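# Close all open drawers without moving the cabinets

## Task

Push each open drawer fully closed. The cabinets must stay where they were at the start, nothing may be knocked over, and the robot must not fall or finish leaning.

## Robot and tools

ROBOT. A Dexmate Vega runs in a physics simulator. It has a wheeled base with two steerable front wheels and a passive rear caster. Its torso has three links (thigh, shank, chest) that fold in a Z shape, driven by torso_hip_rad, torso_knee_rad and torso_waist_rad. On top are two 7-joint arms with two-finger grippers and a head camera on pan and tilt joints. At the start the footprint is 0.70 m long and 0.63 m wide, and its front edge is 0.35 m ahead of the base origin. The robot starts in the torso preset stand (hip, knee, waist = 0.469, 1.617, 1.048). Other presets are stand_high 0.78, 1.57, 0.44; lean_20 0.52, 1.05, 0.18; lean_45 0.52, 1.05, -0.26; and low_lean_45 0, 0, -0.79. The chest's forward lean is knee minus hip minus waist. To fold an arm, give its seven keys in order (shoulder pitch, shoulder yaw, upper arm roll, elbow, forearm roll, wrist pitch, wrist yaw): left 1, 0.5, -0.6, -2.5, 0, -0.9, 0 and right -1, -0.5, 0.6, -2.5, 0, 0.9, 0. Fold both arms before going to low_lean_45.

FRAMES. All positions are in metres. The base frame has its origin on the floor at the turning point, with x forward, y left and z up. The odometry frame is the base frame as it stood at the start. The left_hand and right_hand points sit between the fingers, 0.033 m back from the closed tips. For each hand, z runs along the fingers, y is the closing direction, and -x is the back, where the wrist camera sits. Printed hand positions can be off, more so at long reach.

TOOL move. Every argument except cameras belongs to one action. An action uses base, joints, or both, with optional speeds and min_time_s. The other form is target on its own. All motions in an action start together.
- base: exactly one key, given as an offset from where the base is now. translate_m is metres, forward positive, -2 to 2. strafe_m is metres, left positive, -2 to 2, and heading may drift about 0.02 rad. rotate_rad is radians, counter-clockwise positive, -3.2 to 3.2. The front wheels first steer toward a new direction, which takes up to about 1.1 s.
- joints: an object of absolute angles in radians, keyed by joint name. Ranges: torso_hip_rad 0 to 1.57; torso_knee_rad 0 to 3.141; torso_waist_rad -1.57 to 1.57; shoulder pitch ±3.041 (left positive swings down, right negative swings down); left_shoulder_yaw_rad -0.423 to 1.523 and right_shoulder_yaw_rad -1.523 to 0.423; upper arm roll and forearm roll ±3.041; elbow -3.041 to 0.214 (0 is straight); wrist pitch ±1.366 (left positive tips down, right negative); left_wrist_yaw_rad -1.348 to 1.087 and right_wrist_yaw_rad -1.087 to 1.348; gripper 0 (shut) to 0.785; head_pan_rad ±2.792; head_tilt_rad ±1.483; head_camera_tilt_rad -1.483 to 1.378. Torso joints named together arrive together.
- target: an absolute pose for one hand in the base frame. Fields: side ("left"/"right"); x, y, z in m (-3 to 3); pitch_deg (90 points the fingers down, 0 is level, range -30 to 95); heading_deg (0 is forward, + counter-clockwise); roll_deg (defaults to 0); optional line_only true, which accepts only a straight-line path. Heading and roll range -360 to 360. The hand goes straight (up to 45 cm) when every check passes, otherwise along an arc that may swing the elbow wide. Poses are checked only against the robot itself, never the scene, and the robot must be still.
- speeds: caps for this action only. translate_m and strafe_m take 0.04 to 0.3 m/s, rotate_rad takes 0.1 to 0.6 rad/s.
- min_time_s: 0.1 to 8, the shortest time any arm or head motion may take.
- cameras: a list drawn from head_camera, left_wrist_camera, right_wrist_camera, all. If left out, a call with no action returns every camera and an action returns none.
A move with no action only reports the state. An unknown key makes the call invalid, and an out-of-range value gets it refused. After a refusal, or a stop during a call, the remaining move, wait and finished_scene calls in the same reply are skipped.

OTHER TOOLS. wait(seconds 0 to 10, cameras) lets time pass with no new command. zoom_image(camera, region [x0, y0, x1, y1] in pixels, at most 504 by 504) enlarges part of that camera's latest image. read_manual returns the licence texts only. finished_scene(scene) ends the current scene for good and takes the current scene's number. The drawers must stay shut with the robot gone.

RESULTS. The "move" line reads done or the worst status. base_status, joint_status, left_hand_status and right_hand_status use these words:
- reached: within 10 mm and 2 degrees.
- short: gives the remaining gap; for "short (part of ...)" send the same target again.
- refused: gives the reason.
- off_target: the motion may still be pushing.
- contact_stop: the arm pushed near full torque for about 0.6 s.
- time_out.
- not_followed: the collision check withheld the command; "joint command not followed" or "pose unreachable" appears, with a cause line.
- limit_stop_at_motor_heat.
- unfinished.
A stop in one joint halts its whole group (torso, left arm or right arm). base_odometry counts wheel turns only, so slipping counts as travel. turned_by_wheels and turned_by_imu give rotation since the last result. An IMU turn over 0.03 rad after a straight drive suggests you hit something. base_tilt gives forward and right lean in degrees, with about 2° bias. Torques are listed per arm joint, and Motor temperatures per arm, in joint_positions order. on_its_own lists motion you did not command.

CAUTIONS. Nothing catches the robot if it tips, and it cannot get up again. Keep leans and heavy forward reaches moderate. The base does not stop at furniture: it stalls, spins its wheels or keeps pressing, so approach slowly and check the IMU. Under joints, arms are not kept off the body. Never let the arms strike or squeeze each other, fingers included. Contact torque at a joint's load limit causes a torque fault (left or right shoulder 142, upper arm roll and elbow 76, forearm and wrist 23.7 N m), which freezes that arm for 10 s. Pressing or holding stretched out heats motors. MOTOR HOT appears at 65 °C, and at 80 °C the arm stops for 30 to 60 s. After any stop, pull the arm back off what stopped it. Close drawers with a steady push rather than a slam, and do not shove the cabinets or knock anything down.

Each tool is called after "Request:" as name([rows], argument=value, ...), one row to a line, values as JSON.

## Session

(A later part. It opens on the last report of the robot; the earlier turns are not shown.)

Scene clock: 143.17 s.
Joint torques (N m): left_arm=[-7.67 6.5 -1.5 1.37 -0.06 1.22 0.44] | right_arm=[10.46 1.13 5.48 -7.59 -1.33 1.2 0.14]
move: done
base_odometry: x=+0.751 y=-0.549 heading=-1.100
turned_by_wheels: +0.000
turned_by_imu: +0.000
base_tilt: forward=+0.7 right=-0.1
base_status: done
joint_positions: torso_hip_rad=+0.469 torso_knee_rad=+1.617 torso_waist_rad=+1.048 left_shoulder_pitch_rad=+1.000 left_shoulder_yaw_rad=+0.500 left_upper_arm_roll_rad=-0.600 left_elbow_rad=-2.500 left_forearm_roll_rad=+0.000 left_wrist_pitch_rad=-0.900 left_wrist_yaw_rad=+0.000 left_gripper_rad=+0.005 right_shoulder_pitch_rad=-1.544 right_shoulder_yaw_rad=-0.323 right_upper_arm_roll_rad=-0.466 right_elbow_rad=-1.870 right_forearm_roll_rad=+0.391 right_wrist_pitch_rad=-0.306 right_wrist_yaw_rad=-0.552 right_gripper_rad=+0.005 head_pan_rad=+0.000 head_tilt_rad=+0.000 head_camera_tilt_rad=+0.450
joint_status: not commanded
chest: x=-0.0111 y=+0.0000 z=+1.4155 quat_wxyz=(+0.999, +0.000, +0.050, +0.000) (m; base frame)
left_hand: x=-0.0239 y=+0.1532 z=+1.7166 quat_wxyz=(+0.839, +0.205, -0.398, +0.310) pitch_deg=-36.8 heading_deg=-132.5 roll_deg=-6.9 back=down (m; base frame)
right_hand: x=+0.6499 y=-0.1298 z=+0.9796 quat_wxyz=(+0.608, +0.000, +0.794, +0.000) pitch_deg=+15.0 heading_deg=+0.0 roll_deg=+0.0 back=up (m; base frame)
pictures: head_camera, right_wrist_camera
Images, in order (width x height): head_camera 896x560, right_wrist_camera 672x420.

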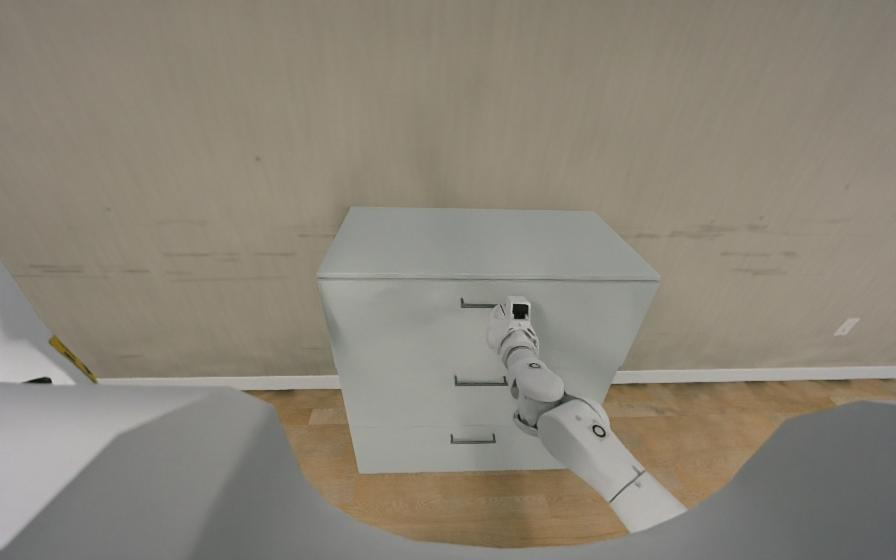

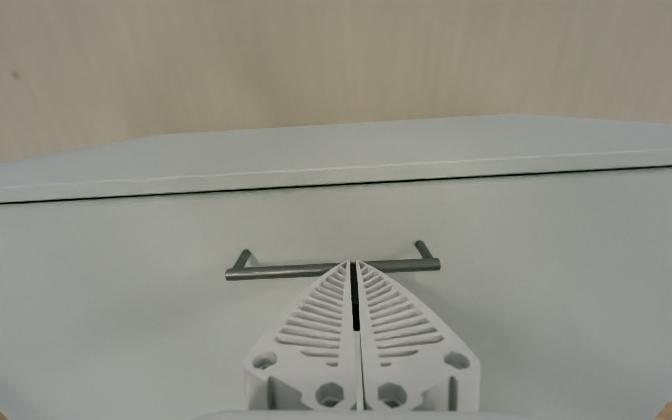

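Request:
zoom_image(camera="right_wrist_camera", region=[220, 120, 480, 300])

Request:
zoom_image(camera="head_camera", region=[310, 260, 560, 400])

Scaled by 1.938 from the camera's 672x420 image, which has a finer 960x600 frame.

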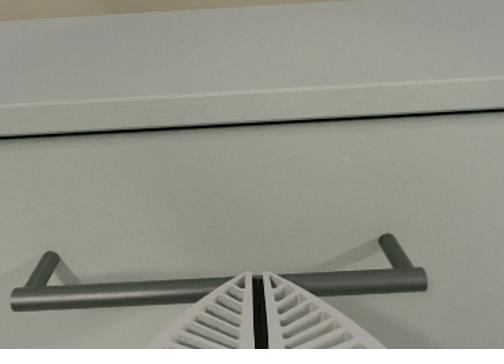

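Scaled by 2.016 from the camera's 896x560 image, which has a finer 960x600 frame.

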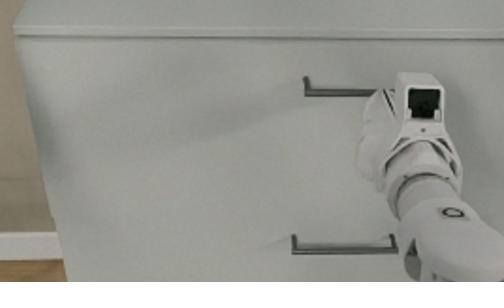

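Request:
move(base={"translate_m": -0.35}, cameras=["head_camera","right_wrist_camera"])

Request:
zoom_image(camera="head_camera", region=[320, 180, 640, 420])

Request:
zoom_image(camera="right_wrist_camera", region=[100, 60, 580, 300])

Scene clock: 155.17 s.
Joint torques (N m): left_arm=[-10.11 6.01 -1.54 2.5 -0.9 1.75 0.37] | right_arm=[10.76 1.08 5.86 -9.14 -1.36 1.86 0.05]
move: done
base_odometry: x=+0.592 y=-0.238 heading=-1.101
turned_by_wheels: -0.001
turned_by_imu: -0.001
base_tilt: forward=+0.7 right=-0.1
base_status: done
joint_positions: torso_hip_rad=+0.469 torso_knee_rad=+1.617 torso_waist_rad=+1.048 left_shoulder_pitch_rad=+1.000 left_shoulder_yaw_rad=+0.500 left_upper_arm_roll_rad=-0.600 left_elbow_rad=-2.500 left_forearm_roll_rad=+0.000 left_wrist_pitch_rad=-0.900 left_wrist_yaw_rad=+0.000 left_gripper_rad=+0.005 right_shoulder_pitch_rad=-1.544 right_shoulder_yaw_rad=-0.323 right_upper_arm_roll_rad=-0.466 right_elbow_rad=-1.870 right_forearm_roll_rad=+0.391 right_wrist_pitch_rad=-0.306 right_wrist_yaw_rad=-0.552 right_gripper_rad=+0.005 head_pan_rad=+0.000 head_tilt_rad=+0.000 head_camera_tilt_rad=+0.450
joint_status: not commanded
chest: x=-0.0112 y=+0.0000 z=+1.4155 quat_wxyz=(+0.999, +0.000, +0.050, +0.000) (m; base frame)
left_hand: x=-0.0239 y=+0.1532 z=+1.7166 quat_wxyz=(+0.839, +0.205, -0.398, +0.310) pitch_deg=-36.8 heading_deg=-132.5 roll_deg=-6.9 back=down (m; base frame)
right_hand: x=+0.6499 y=-0.1298 z=+0.9796 quat_wxyz=(+0.608, +0.000, +0.794, +0.000) pitch_deg=+15.0 heading_deg=+0.0 roll_deg=+0.0 back=up (m; base frame)
pictures: head_camera, right_wrist_camera
Images, in order (width x height): head_camera 896x560, right_wrist_camera 672x420.

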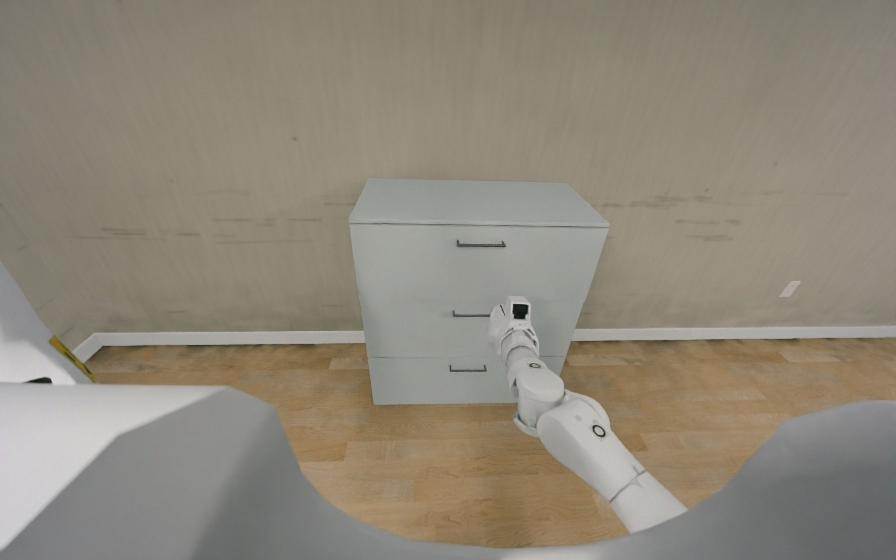

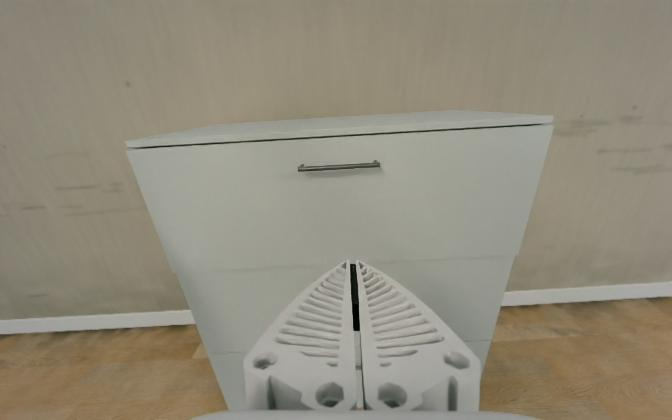

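Scaled by 1.575 from the camera's 896x560 image, which has a finer 960x600 frame.

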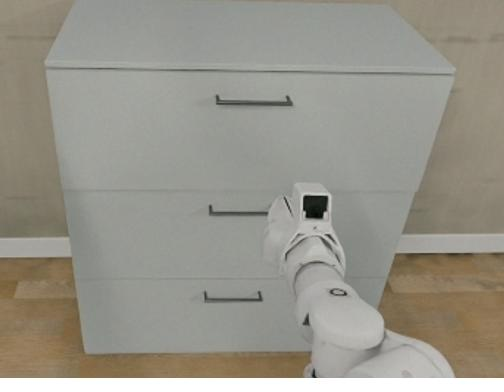

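Scaled by 1.050 from the camera's 672x420 image, which has a finer 960x600 frame.

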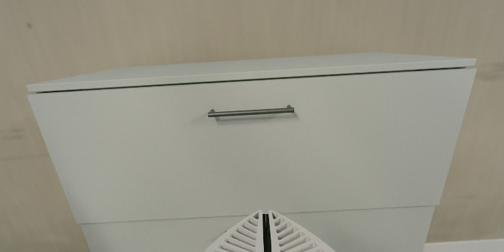

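Request:
zoom_image(camera="head_camera", region=[540, 210, 620, 330])

Request:
zoom_image(camera="head_camera", region=[340, 210, 420, 330])

Scaled by 4.200 from the camera's 896x560 image, which has a finer 960x600 frame.

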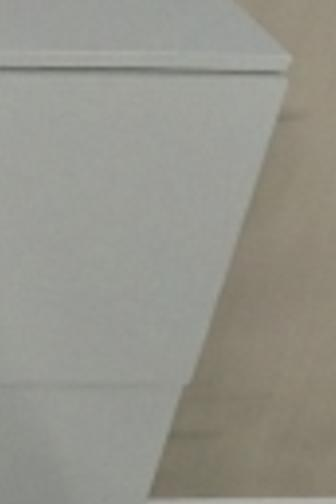

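Scaled by 4.200 from the camera's 896x560 image, which has a finer 960x600 frame.

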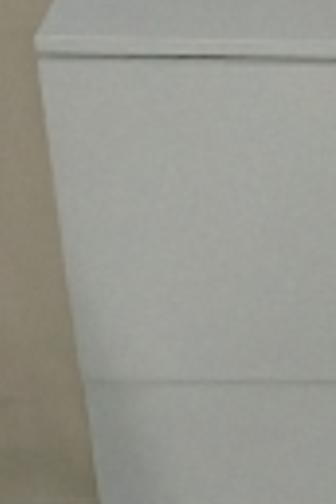

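Request:
zoom_image(camera="head_camera", region=[340, 290, 420, 410])

Request:
zoom_image(camera="right_wrist_camera", region=[120, 120, 260, 400])

Request:
zoom_image(camera="right_wrist_camera", region=[440, 100, 580, 380])

Scaled by 4.200 from the camera's 896x560 image, which has a finer 960x600 frame.

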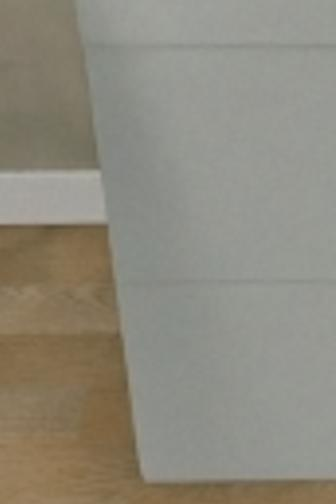

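Scaled by 1.800 from the camera's 672x420 image, which has a finer 960x600 frame.

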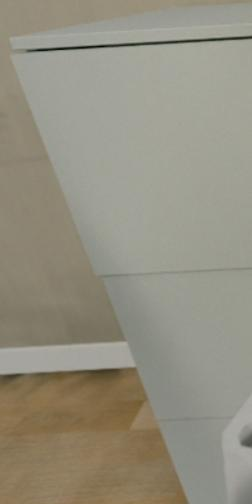

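Scaled by 1.800 from the camera's 672x420 image, which has a finer 960x600 frame.

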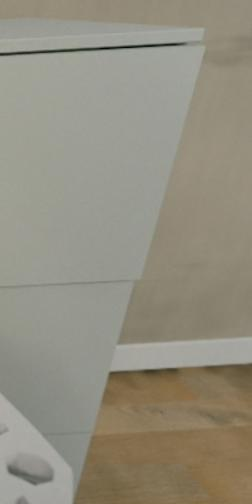

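Request:
move(base={"translate_m": 0.3})

Request:
move(base={"translate_m": 0.058}, speeds={"translate_m": 0.04}, cameras=["head_camera","right_wrist_camera"])

Request:
zoom_image(camera="head_camera", region=[590, 260, 670, 400])

Scene clock: 176.03 s.
Joint torques (N m): left_arm=[-10.45 5.22 -0.47 0.91 -0.11 2.82 0.34] | right_arm=[11.52 1.68 5.63 -7.99 -1.31 1.8 0.16]
move: done
base_odometry: x=+0.728 y=-0.505 heading=-1.101
turned_by_wheels: +0.000
turned_by_imu: +0.001
base_tilt: forward=+0.6 right=-0.1
base_status: done
joint_positions: torso_hip_rad=+0.469 torso_knee_rad=+1.617 torso_waist_rad=+1.048 left_shoulder_pitch_rad=+1.000 left_shoulder_yaw_rad=+0.500 left_upper_arm_roll_rad=-0.600 left_elbow_rad=-2.500 left_forearm_roll_rad=+0.000 left_wrist_pitch_rad=-0.900 left_wrist_yaw_rad=+0.000 left_gripper_rad=+0.005 right_shoulder_pitch_rad=-1.544 right_shoulder_yaw_rad=-0.323 right_upper_arm_roll_rad=-0.466 right_elbow_rad=-1.870 right_forearm_roll_rad=+0.391 right_wrist_pitch_rad=-0.306 right_wrist_yaw_rad=-0.552 right_gripper_rad=+0.005 head_pan_rad=+0.000 head_tilt_rad=+0.000 head_camera_tilt_rad=+0.450
joint_status: not commanded
chest: x=-0.0110 y=+0.0000 z=+1.4155 quat_wxyz=(+0.999, +0.000, +0.050, +0.000) (m; base frame)
left_hand: x=-0.0237 y=+0.1532 z=+1.7166 quat_wxyz=(+0.839, +0.205, -0.398, +0.310) pitch_deg=-36.8 heading_deg=-132.5 roll_deg=-6.9 back=down (m; base frame)
right_hand: x=+0.6500 y=-0.1298 z=+0.9795 quat_wxyz=(+0.608, +0.000, +0.794, +0.000) pitch_deg=+15.0 heading_deg=+0.0 roll_deg=+0.0 back=up (m; base frame)

Scene clock: 178.33 s.
Joint torques (N m): left_arm=[-10.17 9.06 -1.98 1.33 -0.07 2.81 0.11] | right_arm=[10.15 1.95 5.51 -9.41 -1.28 1.73 -0.03]
move: done
base_odometry: x=+0.755 y=-0.556 heading=-1.102
turned_by_wheels: -0.001
turned_by_imu: +0.000
base_tilt: forward=+0.7 right=+0.0
base_status: done
joint_positions: torso_hip_rad=+0.469 torso_knee_rad=+1.617 torso_waist_rad=+1.048 left_shoulder_pitch_rad=+1.000 left_shoulder_yaw_rad=+0.500 left_upper_arm_roll_rad=-0.600 left_elbow_rad=-2.500 left_forearm_roll_rad=+0.000 left_wrist_pitch_rad=-0.900 left_wrist_yaw_rad=+0.000 left_gripper_rad=+0.005 right_shoulder_pitch_rad=-1.544 right_shoulder_yaw_rad=-0.323 right_upper_arm_roll_rad=-0.466 right_elbow_rad=-1.870 right_forearm_roll_rad=+0.391 right_wrist_pitch_rad=-0.306 right_wrist_yaw_rad=-0.552 right_gripper_rad=+0.005 head_pan_rad=+0.000 head_tilt_rad=+0.000 head_camera_tilt_rad=+0.450
joint_status: not commanded
chest: x=-0.0111 y=+0.0000 z=+1.4155 quat_wxyz=(+0.999, +0.000, +0.050, +0.000) (m; base frame)
left_hand: x=-0.0238 y=+0.1532 z=+1.7166 quat_wxyz=(+0.839, +0.205, -0.398, +0.310) pitch_deg=-36.8 heading_deg=-132.5 roll_deg=-6.9 back=down (m; base frame)
right_hand: x=+0.6500 y=-0.1298 z=+0.9795 quat_wxyz=(+0.608, +0.000, +0.794, +0.000) pitch_deg=+15.0 heading_deg=+0.0 roll_deg=+0.0 back=up (m; base frame)
pictures: head_camera, right_wrist_camera
Images, in order (width x height): head_camera 896x560, right_wrist_camera 672x420.

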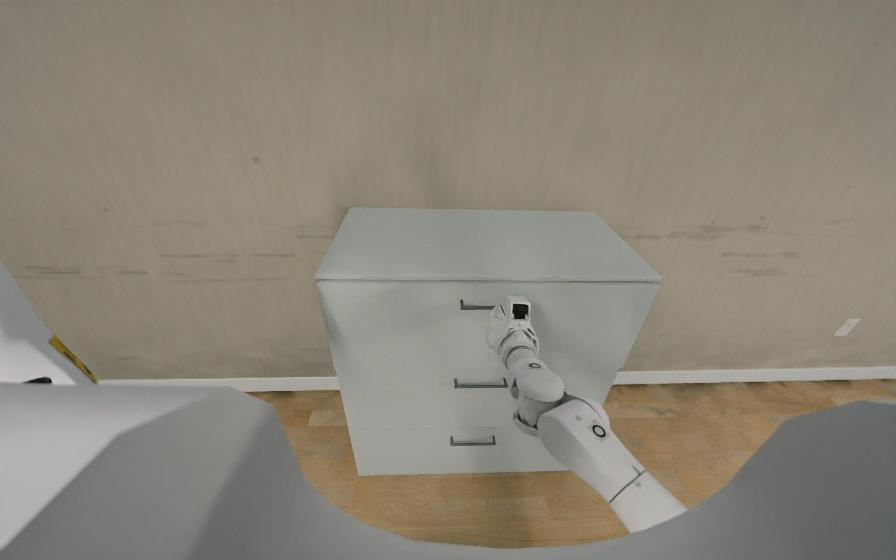

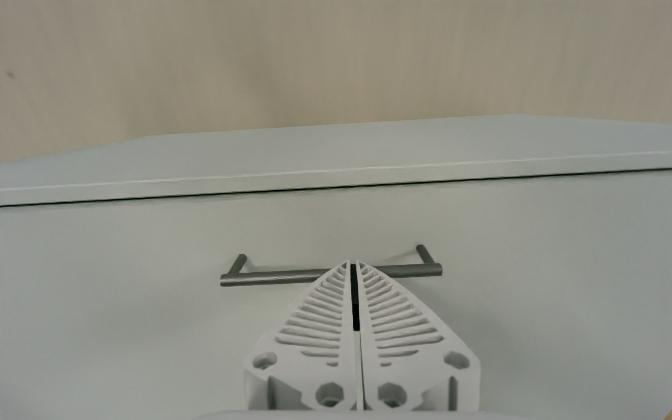

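Scaled by 3.600 from the camera's 896x560 image, which has a finer 960x600 frame.

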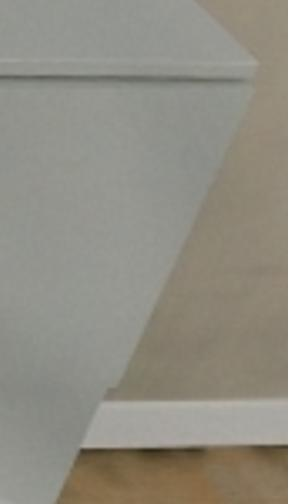

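Request:
move(base={"translate_m": -0.4})

Request:
move(base={"rotate_rad": -1.47})

Request:
move(base={"translate_m": 0.8}, joints={"head_pan_rad": 2.2, "head_camera_tilt_rad": 0.35}, cameras=["head_camera"])

Scene clock: 227.27 s.
Joint torques (N m): left_arm=[-10.8 8.99 -2.87 0.56 -0.76 2.8 0.01] | right_arm=[9.95 1.34 5.77 -7.7 -1.36 2.12 -0.03]
move: done
base_odometry: x=+0.573 y=-0.200 heading=-1.102
turned_by_wheels: -0.001
turned_by_imu: -0.001
base_tilt: forward=+0.6 right=-0.1
base_status: done
joint_positions: torso_hip_rad=+0.469 torso_knee_rad=+1.617 torso_waist_rad=+1.048 left_shoulder_pitch_rad=+1.000 left_shoulder_yaw_rad=+0.500 left_upper_arm_roll_rad=-0.600 left_elbow_rad=-2.500 left_forearm_roll_rad=+0.000 left_wrist_pitch_rad=-0.900 left_wrist_yaw_rad=+0.000 left_gripper_rad=+0.005 right_shoulder_pitch_rad=-1.544 right_shoulder_yaw_rad=-0.323 right_upper_arm_roll_rad=-0.466 right_elbow_rad=-1.870 right_forearm_roll_rad=+0.391 right_wrist_pitch_rad=-0.306 right_wrist_yaw_rad=-0.552 right_gripper_rad=+0.005 head_pan_rad=+0.000 head_tilt_rad=+0.000 head_camera_tilt_rad=+0.450
joint_status: not commanded
chest: x=-0.0111 y=+0.0000 z=+1.4155 quat_wxyz=(+0.999, +0.000, +0.050, +0.000) (m; base frame)
left_hand: x=-0.0239 y=+0.1532 z=+1.7166 quat_wxyz=(+0.839, +0.205, -0.398, +0.310) pitch_deg=-36.8 heading_deg=-132.5 roll_deg=-6.9 back=down (m; base frame)
right_hand: x=+0.6499 y=-0.1298 z=+0.9796 quat_wxyz=(+0.608, +0.000, +0.794, +0.000) pitch_deg=+15.0 heading_deg=+0.0 roll_deg=+0.0 back=up (m; base frame)

Scene clock: 231.27 s.
Joint torques (N m): left_arm=[-10.4 8.42 -1.25 1.71 -0.27 2.49 0.24] | right_arm=[10.29 0.87 5.76 -9.43 -1.32 2.21 0.04]
move: done
base_odometry: x=+0.574 y=-0.201 heading=-2.575
turned_by_wheels: -1.472
turned_by_imu: -1.444
base_tilt: forward=+0.7 right=-0.1
base_status: done
joint_positions: torso_hip_rad=+0.469 torso_knee_rad=+1.617 torso_waist_rad=+1.048 left_shoulder_pitch_rad=+1.000 left_shoulder_yaw_rad=+0.500 left_upper_arm_roll_rad=-0.600 left_elbow_rad=-2.500 left_forearm_roll_rad=+0.000 left_wrist_pitch_rad=-0.900 left_wrist_yaw_rad=+0.000 left_gripper_rad=+0.005 right_shoulder_pitch_rad=-1.544 right_shoulder_yaw_rad=-0.323 right_upper_arm_roll_rad=-0.466 right_elbow_rad=-1.870 right_forearm_roll_rad=+0.391 right_wrist_pitch_rad=-0.306 right_wrist_yaw_rad=-0.552 right_gripper_rad=+0.005 head_pan_rad=+0.000 head_tilt_rad=+0.000 head_camera_tilt_rad=+0.450
joint_status: not commanded
chest: x=-0.0111 y=+0.0000 z=+1.4155 quat_wxyz=(+0.999, +0.000, +0.050, +0.000) (m; base frame)
left_hand: x=-0.0239 y=+0.1532 z=+1.7166 quat_wxyz=(+0.839, +0.205, -0.398, +0.310) pitch_deg=-36.8 heading_deg=-132.5 roll_deg=-6.9 back=down (m; base frame)
right_hand: x=+0.6499 y=-0.1298 z=+0.9796 quat_wxyz=(+0.608, +0.000, +0.794, +0.000) pitch_deg=+15.0 heading_deg=+0.0 roll_deg=+0.0 back=up (m; base frame)

Scene clock: 235.87 s.
Joint torques (N m): left_arm=[-9.67 4.14 -3.82 -0.01 0.19 2.43 0.19] | right_arm=[10.19 1.2 5.64 -8.21 -1.27 1.6 0.14]
move: done
base_odometry: x=-0.100 y=-0.633 heading=-2.575
turned_by_wheels: +0.000
turned_by_imu: +0.001
base_tilt: forward=+0.7 right=-0.1
base_status: done
joint_positions: torso_hip_rad=+0.469 torso_knee_rad=+1.617 torso_waist_rad=+1.048 left_shoulder_pitch_rad=+1.000 left_shoulder_yaw_rad=+0.500 left_upper_arm_roll_rad=-0.600 left_elbow_rad=-2.500 left_forearm_roll_rad=+0.000 left_wrist_pitch_rad=-0.900 left_wrist_yaw_rad=+0.000 left_gripper_rad=+0.005 right_shoulder_pitch_rad=-1.544 right_shoulder_yaw_rad=-0.323 right_upper_arm_roll_rad=-0.466 right_elbow_rad=-1.870 right_forearm_roll_rad=+0.391 right_wrist_pitch_rad=-0.306 right_wrist_yaw_rad=-0.552 right_gripper_rad=+0.005 head_pan_rad=+2.200 head_tilt_rad=+0.000 head_camera_tilt_rad=+0.350
joint_status: all done
chest: x=-0.0110 y=+0.0000 z=+1.4155 quat_wxyz=(+0.999, +0.000, +0.050, +0.000) (m; base frame)
left_hand: x=-0.0238 y=+0.1532 z=+1.7166 quat_wxyz=(+0.839, +0.205, -0.398, +0.310) pitch_deg=-36.8 heading_deg=-132.5 roll_deg=-6.9 back=down (m; base frame)
right_hand: x=+0.6500 y=-0.1298 z=+0.9795 quat_wxyz=(+0.608, +0.000, +0.794, +0.000) pitch_deg=+15.0 heading_deg=+0.0 roll_deg=+0.0 back=up (m; base frame)
pictures: head_camera
Images, in order (width x height): head_camera 896x560.

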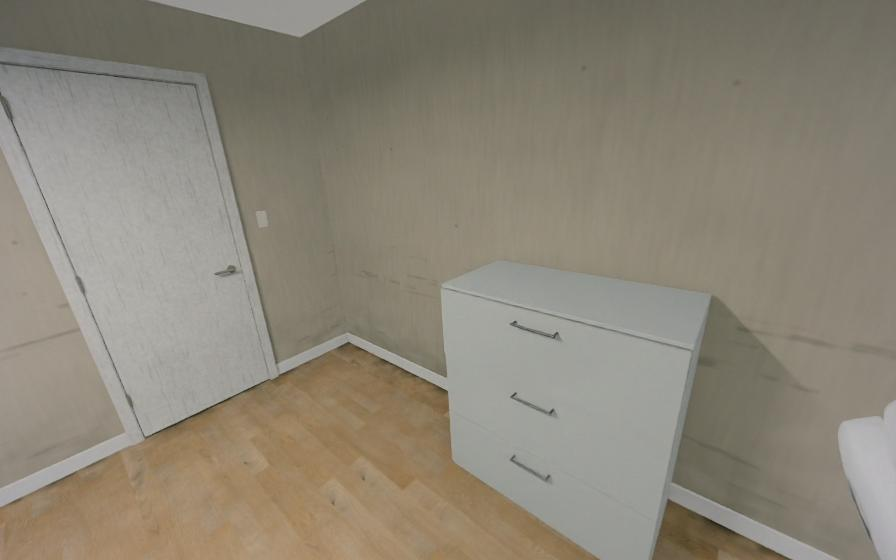

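Request:
zoom_image(camera="head_camera", region=[600, 320, 730, 560])

Request:
zoom_image(camera="head_camera", region=[420, 270, 560, 450])

Scaled by 2.100 from the camera's 896x560 image, which has a finer 960x600 frame.

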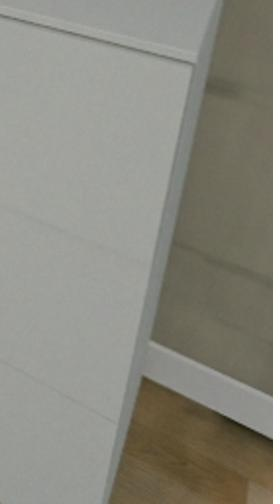

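Scaled by 2.800 from the camera's 896x560 image, which has a finer 960x600 frame.

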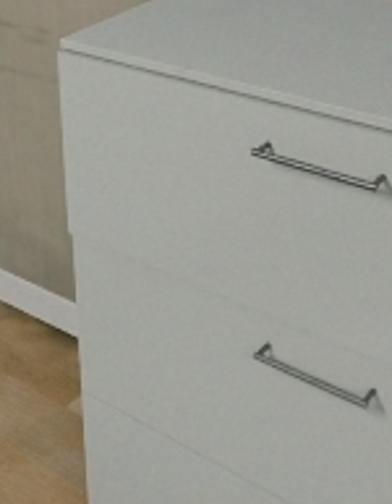

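Request:
zoom_image(camera="head_camera", region=[650, 420, 700, 480])

Request:
zoom_image(camera="head_camera", region=[430, 280, 480, 370])

Request:
zoom_image(camera="head_camera", region=[670, 330, 720, 390])

Scaled by 8.400 from the camera's 896x560 image, which has a finer 960x600 frame.

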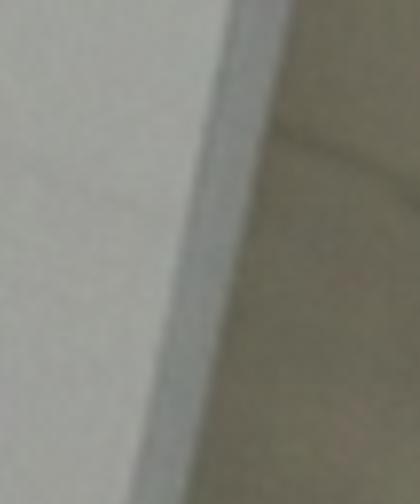

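Scaled by 5.600 from the camera's 896x560 image, which has a finer 960x600 frame.

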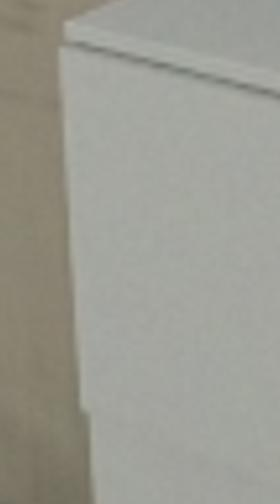

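Scaled by 8.400 from the camera's 896x560 image, which has a finer 960x600 frame.

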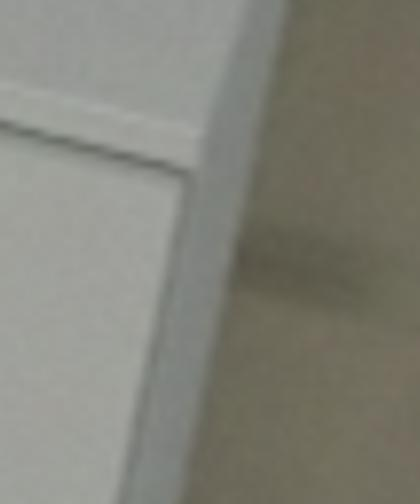

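Request:
move(base={"translate_m": -0.8}, joints={"head_pan_rad": 0, "head_camera_tilt_rad": 0.45})

Request:
move(base={"rotate_rad": 1.475})

Request:
move(base={"translate_m": 0.36}, speeds={"translate_m": 0.15}, cameras=["head_camera","right_wrist_camera"])

Scene clock: 270.33 s.
Joint torques (N m): left_arm=[-8.87 5.16 -1.08 1.34 -0.81 1.39 0.23] | right_arm=[11.04 1.17 5.65 -8.1 -1.27 2.59 0.1]
move: done
base_odometry: x=+0.574 y=-0.202 heading=-2.576
turned_by_wheels: -0.001
turned_by_imu: -0.001
base_tilt: forward=+0.6 right=-0.2
base_status: done
joint_positions: torso_hip_rad=+0.469 torso_knee_rad=+1.617 torso_waist_rad=+1.048 left_shoulder_pitch_rad=+1.000 left_shoulder_yaw_rad=+0.500 left_upper_arm_roll_rad=-0.600 left_elbow_rad=-2.500 left_forearm_roll_rad=+0.000 left_wrist_pitch_rad=-0.900 left_wrist_yaw_rad=+0.000 left_gripper_rad=+0.005 right_shoulder_pitch_rad=-1.544 right_shoulder_yaw_rad=-0.323 right_upper_arm_roll_rad=-0.466 right_elbow_rad=-1.870 right_forearm_roll_rad=+0.391 right_wrist_pitch_rad=-0.306 right_wrist_yaw_rad=-0.552 right_gripper_rad=+0.005 head_pan_rad=+0.000 head_tilt_rad=+0.000 head_camera_tilt_rad=+0.450
joint_status: all done
chest: x=-0.0111 y=+0.0000 z=+1.4155 quat_wxyz=(+0.999, +0.000, +0.050, +0.000) (m; base frame)
left_hand: x=-0.0239 y=+0.1532 z=+1.7166 quat_wxyz=(+0.839, +0.205, -0.398, +0.310) pitch_deg=-36.8 heading_deg=-132.5 roll_deg=-6.9 back=down (m; base frame)
right_hand: x=+0.6499 y=-0.1298 z=+0.9796 quat_wxyz=(+0.608, +0.000, +0.794, +0.000) pitch_deg=+15.0 heading_deg=+0.0 roll_deg=+0.0 back=up (m; base frame)

Scene clock: 274.37 s.
Joint torques (N m): left_arm=[-9.28 6.01 -2.04 0.55 -0.94 2.36 0.18] | right_arm=[10.92 1.32 5.65 -8.33 -1.37 2.47 0.03]
move: done
base_odometry: x=+0.573 y=-0.201 heading=-1.099
turned_by_wheels: +1.477
turned_by_imu: +1.446
base_tilt: forward=+0.7 right=-0.1
base_status: done
joint_positions: torso_hip_rad=+0.469 torso_knee_rad=+1.617 torso_waist_rad=+1.048 left_shoulder_pitch_rad=+1.000 left_shoulder_yaw_rad=+0.500 left_upper_arm_roll_rad=-0.600 left_elbow_rad=-2.500 left_forearm_roll_rad=+0.000 left_wrist_pitch_rad=-0.900 left_wrist_yaw_rad=+0.000 left_gripper_rad=+0.005 right_shoulder_pitch_rad=-1.544 right_shoulder_yaw_rad=-0.323 right_upper_arm_roll_rad=-0.466 right_elbow_rad=-1.870 right_forearm_roll_rad=+0.391 right_wrist_pitch_rad=-0.306 right_wrist_yaw_rad=-0.552 right_gripper_rad=+0.005 head_pan_rad=+0.000 head_tilt_rad=+0.000 head_camera_tilt_rad=+0.450
joint_status: not commanded
chest: x=-0.0111 y=+0.0000 z=+1.4155 quat_wxyz=(+0.999, +0.000, +0.050, +0.000) (m; base frame)
left_hand: x=-0.0239 y=+0.1532 z=+1.7166 quat_wxyz=(+0.839, +0.205, -0.398, +0.310) pitch_deg=-36.8 heading_deg=-132.5 roll_deg=-6.9 back=down (m; base frame)
right_hand: x=+0.6499 y=-0.1298 z=+0.9796 quat_wxyz=(+0.608, +0.000, +0.794, +0.000) pitch_deg=+15.0 heading_deg=+0.0 roll_deg=+0.0 back=up (m; base frame)

Scene clock: 278.20 s.
Joint torques (N m): left_arm=[-9.41 5.41 -1.58 1.69 -0.98 2.91 0.62] | right_arm=[11.6 0.53 5.59 -8.77 -1.23 1.62 0.15]
move: done
base_odometry: x=+0.738 y=-0.521 heading=-1.099
turned_by_wheels: +0.000
turned_by_imu: +0.002
base_tilt: forward=+0.7 right=+0.0
base_status: done
joint_positions: torso_hip_rad=+0.469 torso_knee_rad=+1.617 torso_waist_rad=+1.048 left_shoulder_pitch_rad=+1.000 left_shoulder_yaw_rad=+0.500 left_upper_arm_roll_rad=-0.600 left_elbow_rad=-2.500 left_forearm_roll_rad=+0.000 left_wrist_pitch_rad=-0.900 left_wrist_yaw_rad=+0.000 left_gripper_rad=+0.005 right_shoulder_pitch_rad=-1.544 right_shoulder_yaw_rad=-0.323 right_upper_arm_roll_rad=-0.466 right_elbow_rad=-1.870 right_forearm_roll_rad=+0.391 right_wrist_pitch_rad=-0.306 right_wrist_yaw_rad=-0.552 right_gripper_rad=+0.005 head_pan_rad=+0.000 head_tilt_rad=+0.000 head_camera_tilt_rad=+0.450
joint_status: not commanded
chest: x=-0.0111 y=+0.0000 z=+1.4155 quat_wxyz=(+0.999, +0.000, +0.050, +0.000) (m; base frame)
left_hand: x=-0.0238 y=+0.1532 z=+1.7166 quat_wxyz=(+0.839, +0.205, -0.398, +0.310) pitch_deg=-36.8 heading_deg=-132.5 roll_deg=-6.9 back=down (m; base frame)
right_hand: x=+0.6500 y=-0.1298 z=+0.9795 quat_wxyz=(+0.608, +0.000, +0.794, +0.000) pitch_deg=+15.0 heading_deg=+0.0 roll_deg=+0.0 back=up (m; base frame)
pictures: head_camera, right_wrist_camera
Images, in order (width x height): head_camera 896x560, right_wrist_camera 672x420.

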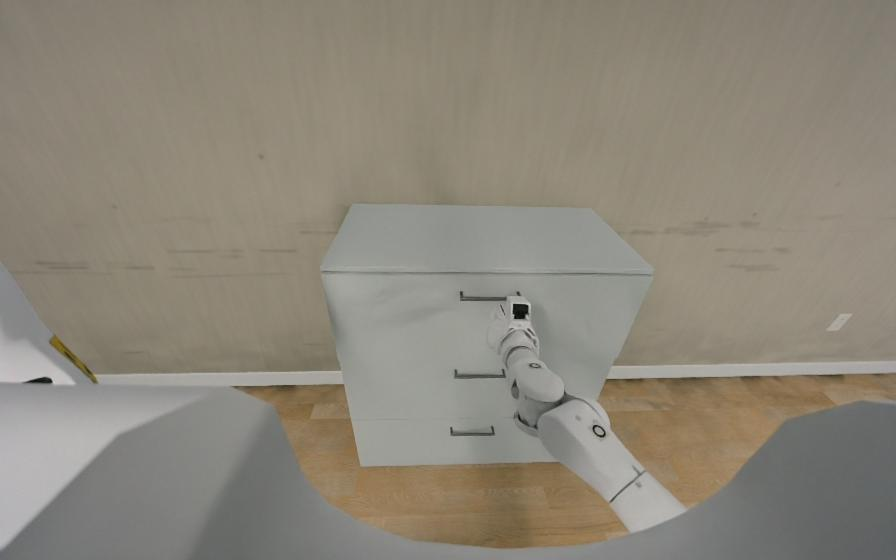

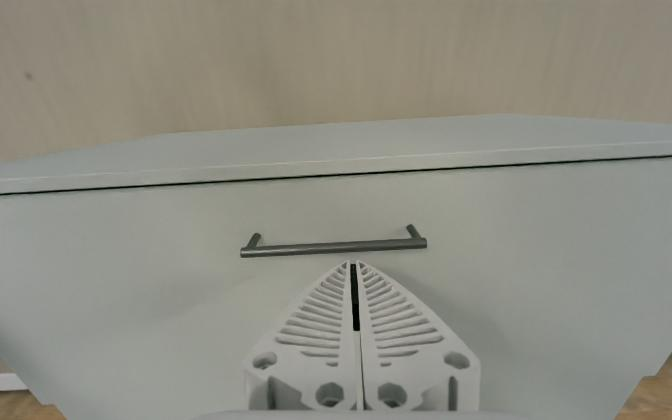

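Request:
move(base={"translate_m": 0.025}, speeds={"translate_m": 0.05}, cameras=["all"])

Scene clock: 296.87 s.
Joint torques (N m): left_arm=[-9.68 5.22 -0.39 3.54 -0.4 2.11 0.3] | right_arm=[10.87 1.6 5.69 -8.9 -1.28 2.19 0.03]
move: done
base_odometry: x=+0.749 y=-0.543 heading=-1.098
turned_by_wheels: +0.000
turned_by_imu: +0.001
base_tilt: forward=+0.6 right=-0.1
base_status: done
joint_positions: torso_hip_rad=+0.469 torso_knee_rad=+1.617 torso_waist_rad=+1.048 left_shoulder_pitch_rad=+1.000 left_shoulder_yaw_rad=+0.500 left_upper_arm_roll_rad=-0.600 left_elbow_rad=-2.500 left_forearm_roll_rad=+0.000 left_wrist_pitch_rad=-0.900 left_wrist_yaw_rad=+0.000 left_gripper_rad=+0.005 right_shoulder_pitch_rad=-1.544 right_shoulder_yaw_rad=-0.323 right_upper_arm_roll_rad=-0.466 right_elbow_rad=-1.870 right_forearm_roll_rad=+0.391 right_wrist_pitch_rad=-0.306 right_wrist_yaw_rad=-0.552 right_gripper_rad=+0.005 head_pan_rad=+0.000 head_tilt_rad=+0.000 head_camera_tilt_rad=+0.450
joint_status: not commanded
chest: x=-0.0111 y=+0.0000 z=+1.4155 quat_wxyz=(+0.999, +0.000, +0.050, +0.000) (m; base frame)
left_hand: x=-0.0238 y=+0.1532 z=+1.7166 quat_wxyz=(+0.839, +0.205, -0.398, +0.310) pitch_deg=-36.8 heading_deg=-132.5 roll_deg=-6.9 back=down (m; base frame)
right_hand: x=+0.6500 y=-0.1298 z=+0.9795 quat_wxyz=(+0.608, +0.000, +0.794, +0.000) pitch_deg=+15.0 heading_deg=+0.0 roll_deg=+0.0 back=up (m; base frame)
pictures: head_camera, left_wrist_camera, right_wrist_camera
Images, in order (width x height): head_camera 896x560, left_wrist_camera 672x420, right_wrist_camera 672x420.

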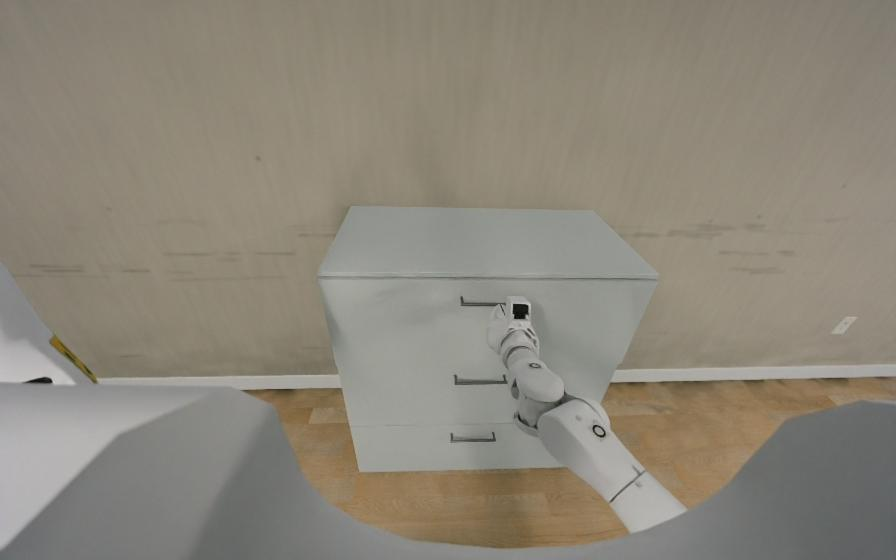

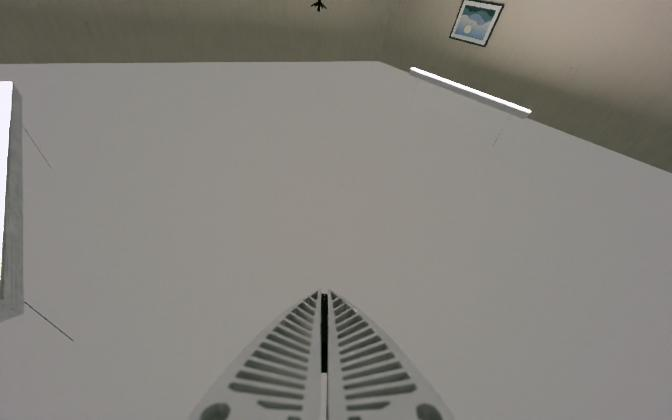

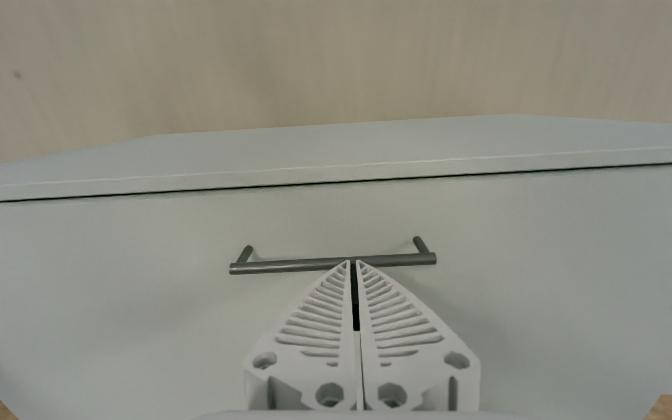

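Request:
move(target={"side":"right","x":0.64,"y":-0.13,"z":1.003,"pitch_deg":15,"heading_deg":0})

Request:
move(base={"translate_m": 0.03}, speeds={"translate_m": 0.05}, cameras=["head_camera","right_wrist_camera"])

Request:
zoom_image(camera="head_camera", region=[590, 260, 670, 400])

Request:
zoom_image(camera="head_camera", region=[310, 260, 390, 400])

Scene clock: 306.50 s.
Joint torques (N m): left_arm=[-8.23 6.16 -2.69 1.2 -0.3 2.52 0.39] | right_arm=[2.22 -1.02 6.75 -12.14 -0.67 1.95 -0.14]
move: done
base_odometry: x=+0.749 y=-0.543 heading=-1.098
turned_by_wheels: +0.000
turned_by_imu: +0.001
base_tilt: forward=+0.7 right=+0.0
base_status: not commanded
joint_positions: torso_hip_rad=+0.469 torso_knee_rad=+1.617 torso_waist_rad=+1.048 left_shoulder_pitch_rad=+1.000 left_shoulder_yaw_rad=+0.500 left_upper_arm_roll_rad=-0.600 left_elbow_rad=-2.500 left_forearm_roll_rad=+0.000 left_wrist_pitch_rad=-0.900 left_wrist_yaw_rad=+0.000 left_gripper_rad=+0.005 right_shoulder_pitch_rad=-1.568 right_shoulder_yaw_rad=-0.339 right_upper_arm_roll_rad=-0.451 right_elbow_rad=-1.976 right_forearm_roll_rad=+0.406 right_wrist_pitch_rad=-0.380 right_wrist_yaw_rad=-0.580 right_gripper_rad=+0.005 head_pan_rad=+0.000 head_tilt_rad=+0.000 head_camera_tilt_rad=+0.450
joint_status: not commanded
chest: x=-0.0111 y=+0.0000 z=+1.4155 quat_wxyz=(+0.999, +0.000, +0.050, +0.000) (m; base frame)
left_hand: x=-0.0238 y=+0.1532 z=+1.7166 quat_wxyz=(+0.839, +0.205, -0.398, +0.310) pitch_deg=-36.8 heading_deg=-132.5 roll_deg=-6.9 back=down (m; base frame)
right_hand: x=+0.6405 y=-0.1298 z=+1.0016 quat_wxyz=(+0.609, +0.000, +0.793, +0.000) pitch_deg=+15.0 heading_deg=+0.0 roll_deg=+0.0 back=up (m; base frame)
right_hand_status: reached (straight line, planned for 0.7 s): 2 mm and 0.0 deg off.

Scene clock: 308.00 s.
Joint torques (N m): left_arm=[-8.48 7.3 -2.6 1.47 -0.37 2.8 0.52] | right_arm=[3.08 -0.94 7.28 -13.56 -0.72 1.73 -0.1]
move: done
base_odometry: x=+0.763 y=-0.570 heading=-1.098
turned_by_wheels: +0.000
turned_by_imu: +0.001
base_tilt: forward=+0.6 right=-0.1
base_status: done
joint_positions: torso_hip_rad=+0.469 torso_knee_rad=+1.617 torso_waist_rad=+1.048 left_shoulder_pitch_rad=+1.000 left_shoulder_yaw_rad=+0.500 left_upper_arm_roll_rad=-0.600 left_elbow_rad=-2.500 left_forearm_roll_rad=+0.000 left_wrist_pitch_rad=-0.900 left_wrist_yaw_rad=+0.000 left_gripper_rad=+0.005 right_shoulder_pitch_rad=-1.569 right_shoulder_yaw_rad=-0.340 right_upper_arm_roll_rad=-0.450 right_elbow_rad=-1.982 right_forearm_roll_rad=+0.407 right_wrist_pitch_rad=-0.384 right_wrist_yaw_rad=-0.581 right_gripper_rad=+0.005 head_pan_rad=+0.000 head_tilt_rad=+0.000 head_camera_tilt_rad=+0.450
joint_status: not commanded
chest: x=-0.0110 y=+0.0000 z=+1.4155 quat_wxyz=(+0.999, +0.000, +0.050, +0.000) (m; base frame)
left_hand: x=-0.0238 y=+0.1532 z=+1.7166 quat_wxyz=(+0.839, +0.205, -0.398, +0.310) pitch_deg=-36.8 heading_deg=-132.5 roll_deg=-6.9 back=down (m; base frame)
right_hand: x=+0.6400 y=-0.1298 z=+1.0027 quat_wxyz=(+0.609, +0.000, +0.793, +0.000) pitch_deg=+15.0 heading_deg=+0.0 roll_deg=+0.0 back=up (m; base frame)
pictures: head_camera, right_wrist_camera
Images, in order (width x height): head_camera 896x560, right_wrist_camera 672x420.

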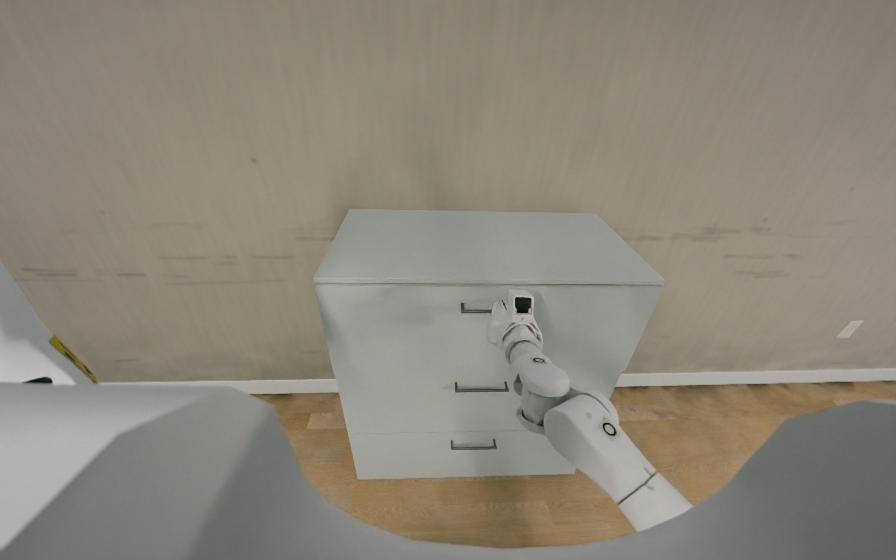

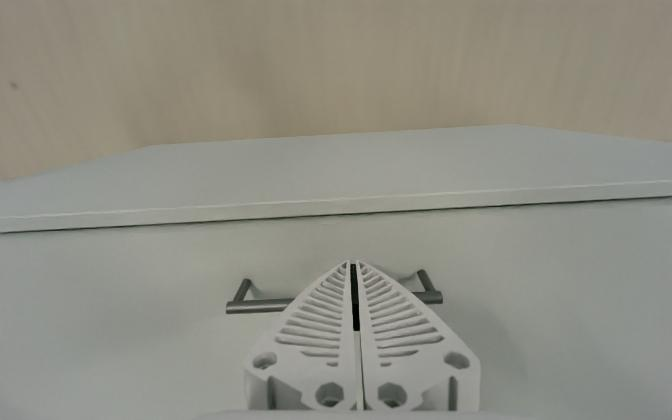

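Scaled by 3.600 from the camera's 896x560 image, which has a finer 960x600 frame.

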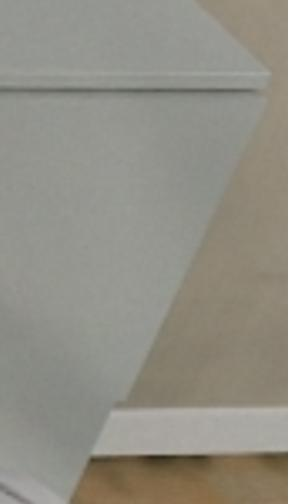

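Scaled by 3.600 from the camera's 896x560 image, which has a finer 960x600 frame.

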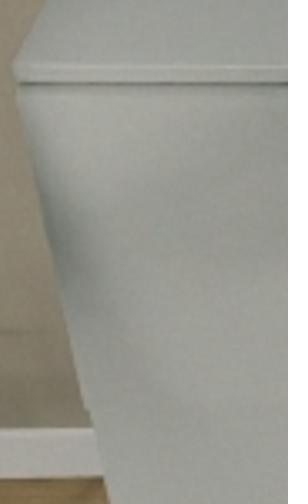

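Request:
move(base={"translate_m": 0.012}, speeds={"translate_m": 0.04}, cameras=["head_camera","right_wrist_camera"])

Request:
zoom_image(camera="head_camera", region=[590, 320, 670, 460])

Request:
zoom_image(camera="head_camera", region=[310, 320, 390, 460])

Scene clock: 317.43 s.
Joint torques (N m): left_arm=[-8.04 7.04 -2.06 0.67 -0.24 2.67 -0.07] | right_arm=[4.85 -0.04 6.92 -12.53 -0.84 1.89 -0.14]
move: done
base_odometry: x=+0.768 y=-0.581 heading=-1.097
turned_by_wheels: +0.000
turned_by_imu: +0.001
base_tilt: forward=+0.6 right=-0.1
base_status: done
joint_positions: torso_hip_rad=+0.469 torso_knee_rad=+1.617 torso_waist_rad=+1.048 left_shoulder_pitch_rad=+1.000 left_shoulder_yaw_rad=+0.500 left_upper_arm_roll_rad=-0.600 left_elbow_rad=-2.500 left_forearm_roll_rad=+0.000 left_wrist_pitch_rad=-0.900 left_wrist_yaw_rad=+0.000 left_gripper_rad=+0.005 right_shoulder_pitch_rad=-1.570 right_shoulder_yaw_rad=-0.340 right_upper_arm_roll_rad=-0.450 right_elbow_rad=-1.982 right_forearm_roll_rad=+0.407 right_wrist_pitch_rad=-0.384 right_wrist_yaw_rad=-0.581 right_gripper_rad=+0.005 head_pan_rad=+0.000 head_tilt_rad=+0.000 head_camera_tilt_rad=+0.450
joint_status: not commanded
chest: x=-0.0111 y=+0.0000 z=+1.4155 quat_wxyz=(+0.999, +0.000, +0.050, +0.000) (m; base frame)
left_hand: x=-0.0238 y=+0.1532 z=+1.7166 quat_wxyz=(+0.839, +0.205, -0.398, +0.310) pitch_deg=-36.8 heading_deg=-132.5 roll_deg=-6.9 back=down (m; base frame)
right_hand: x=+0.6400 y=-0.1298 z=+1.0028 quat_wxyz=(+0.609, +0.000, +0.793, +0.000) pitch_deg=+15.0 heading_deg=+0.0 roll_deg=+0.0 back=up (m; base frame)
pictures: head_camera, right_wrist_camera
Images, in order (width x height): head_camera 896x560, right_wrist_camera 672x420.

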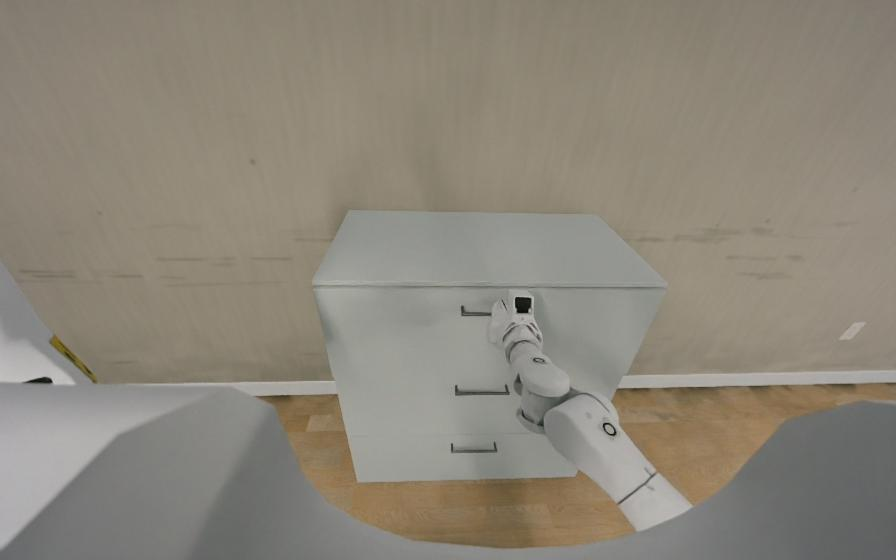

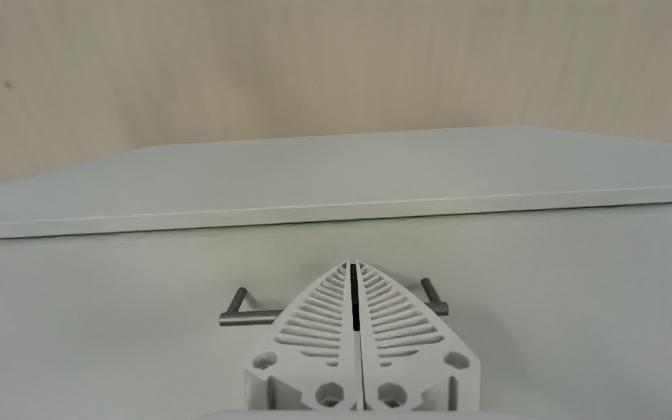

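Scaled by 3.600 from the camera's 896x560 image, which has a finer 960x600 frame.

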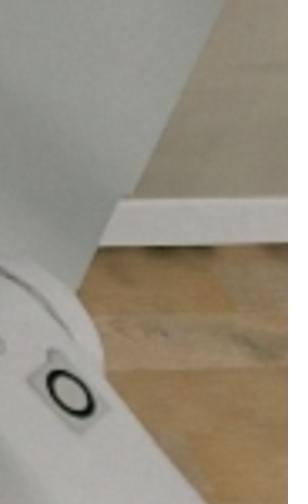

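Scaled by 3.600 from the camera's 896x560 image, which has a finer 960x600 frame.

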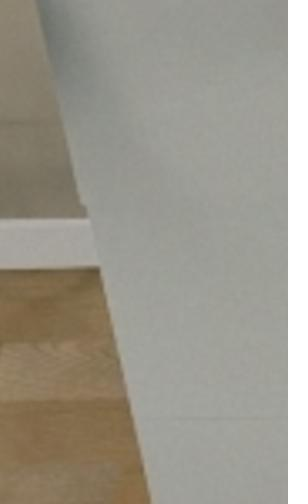

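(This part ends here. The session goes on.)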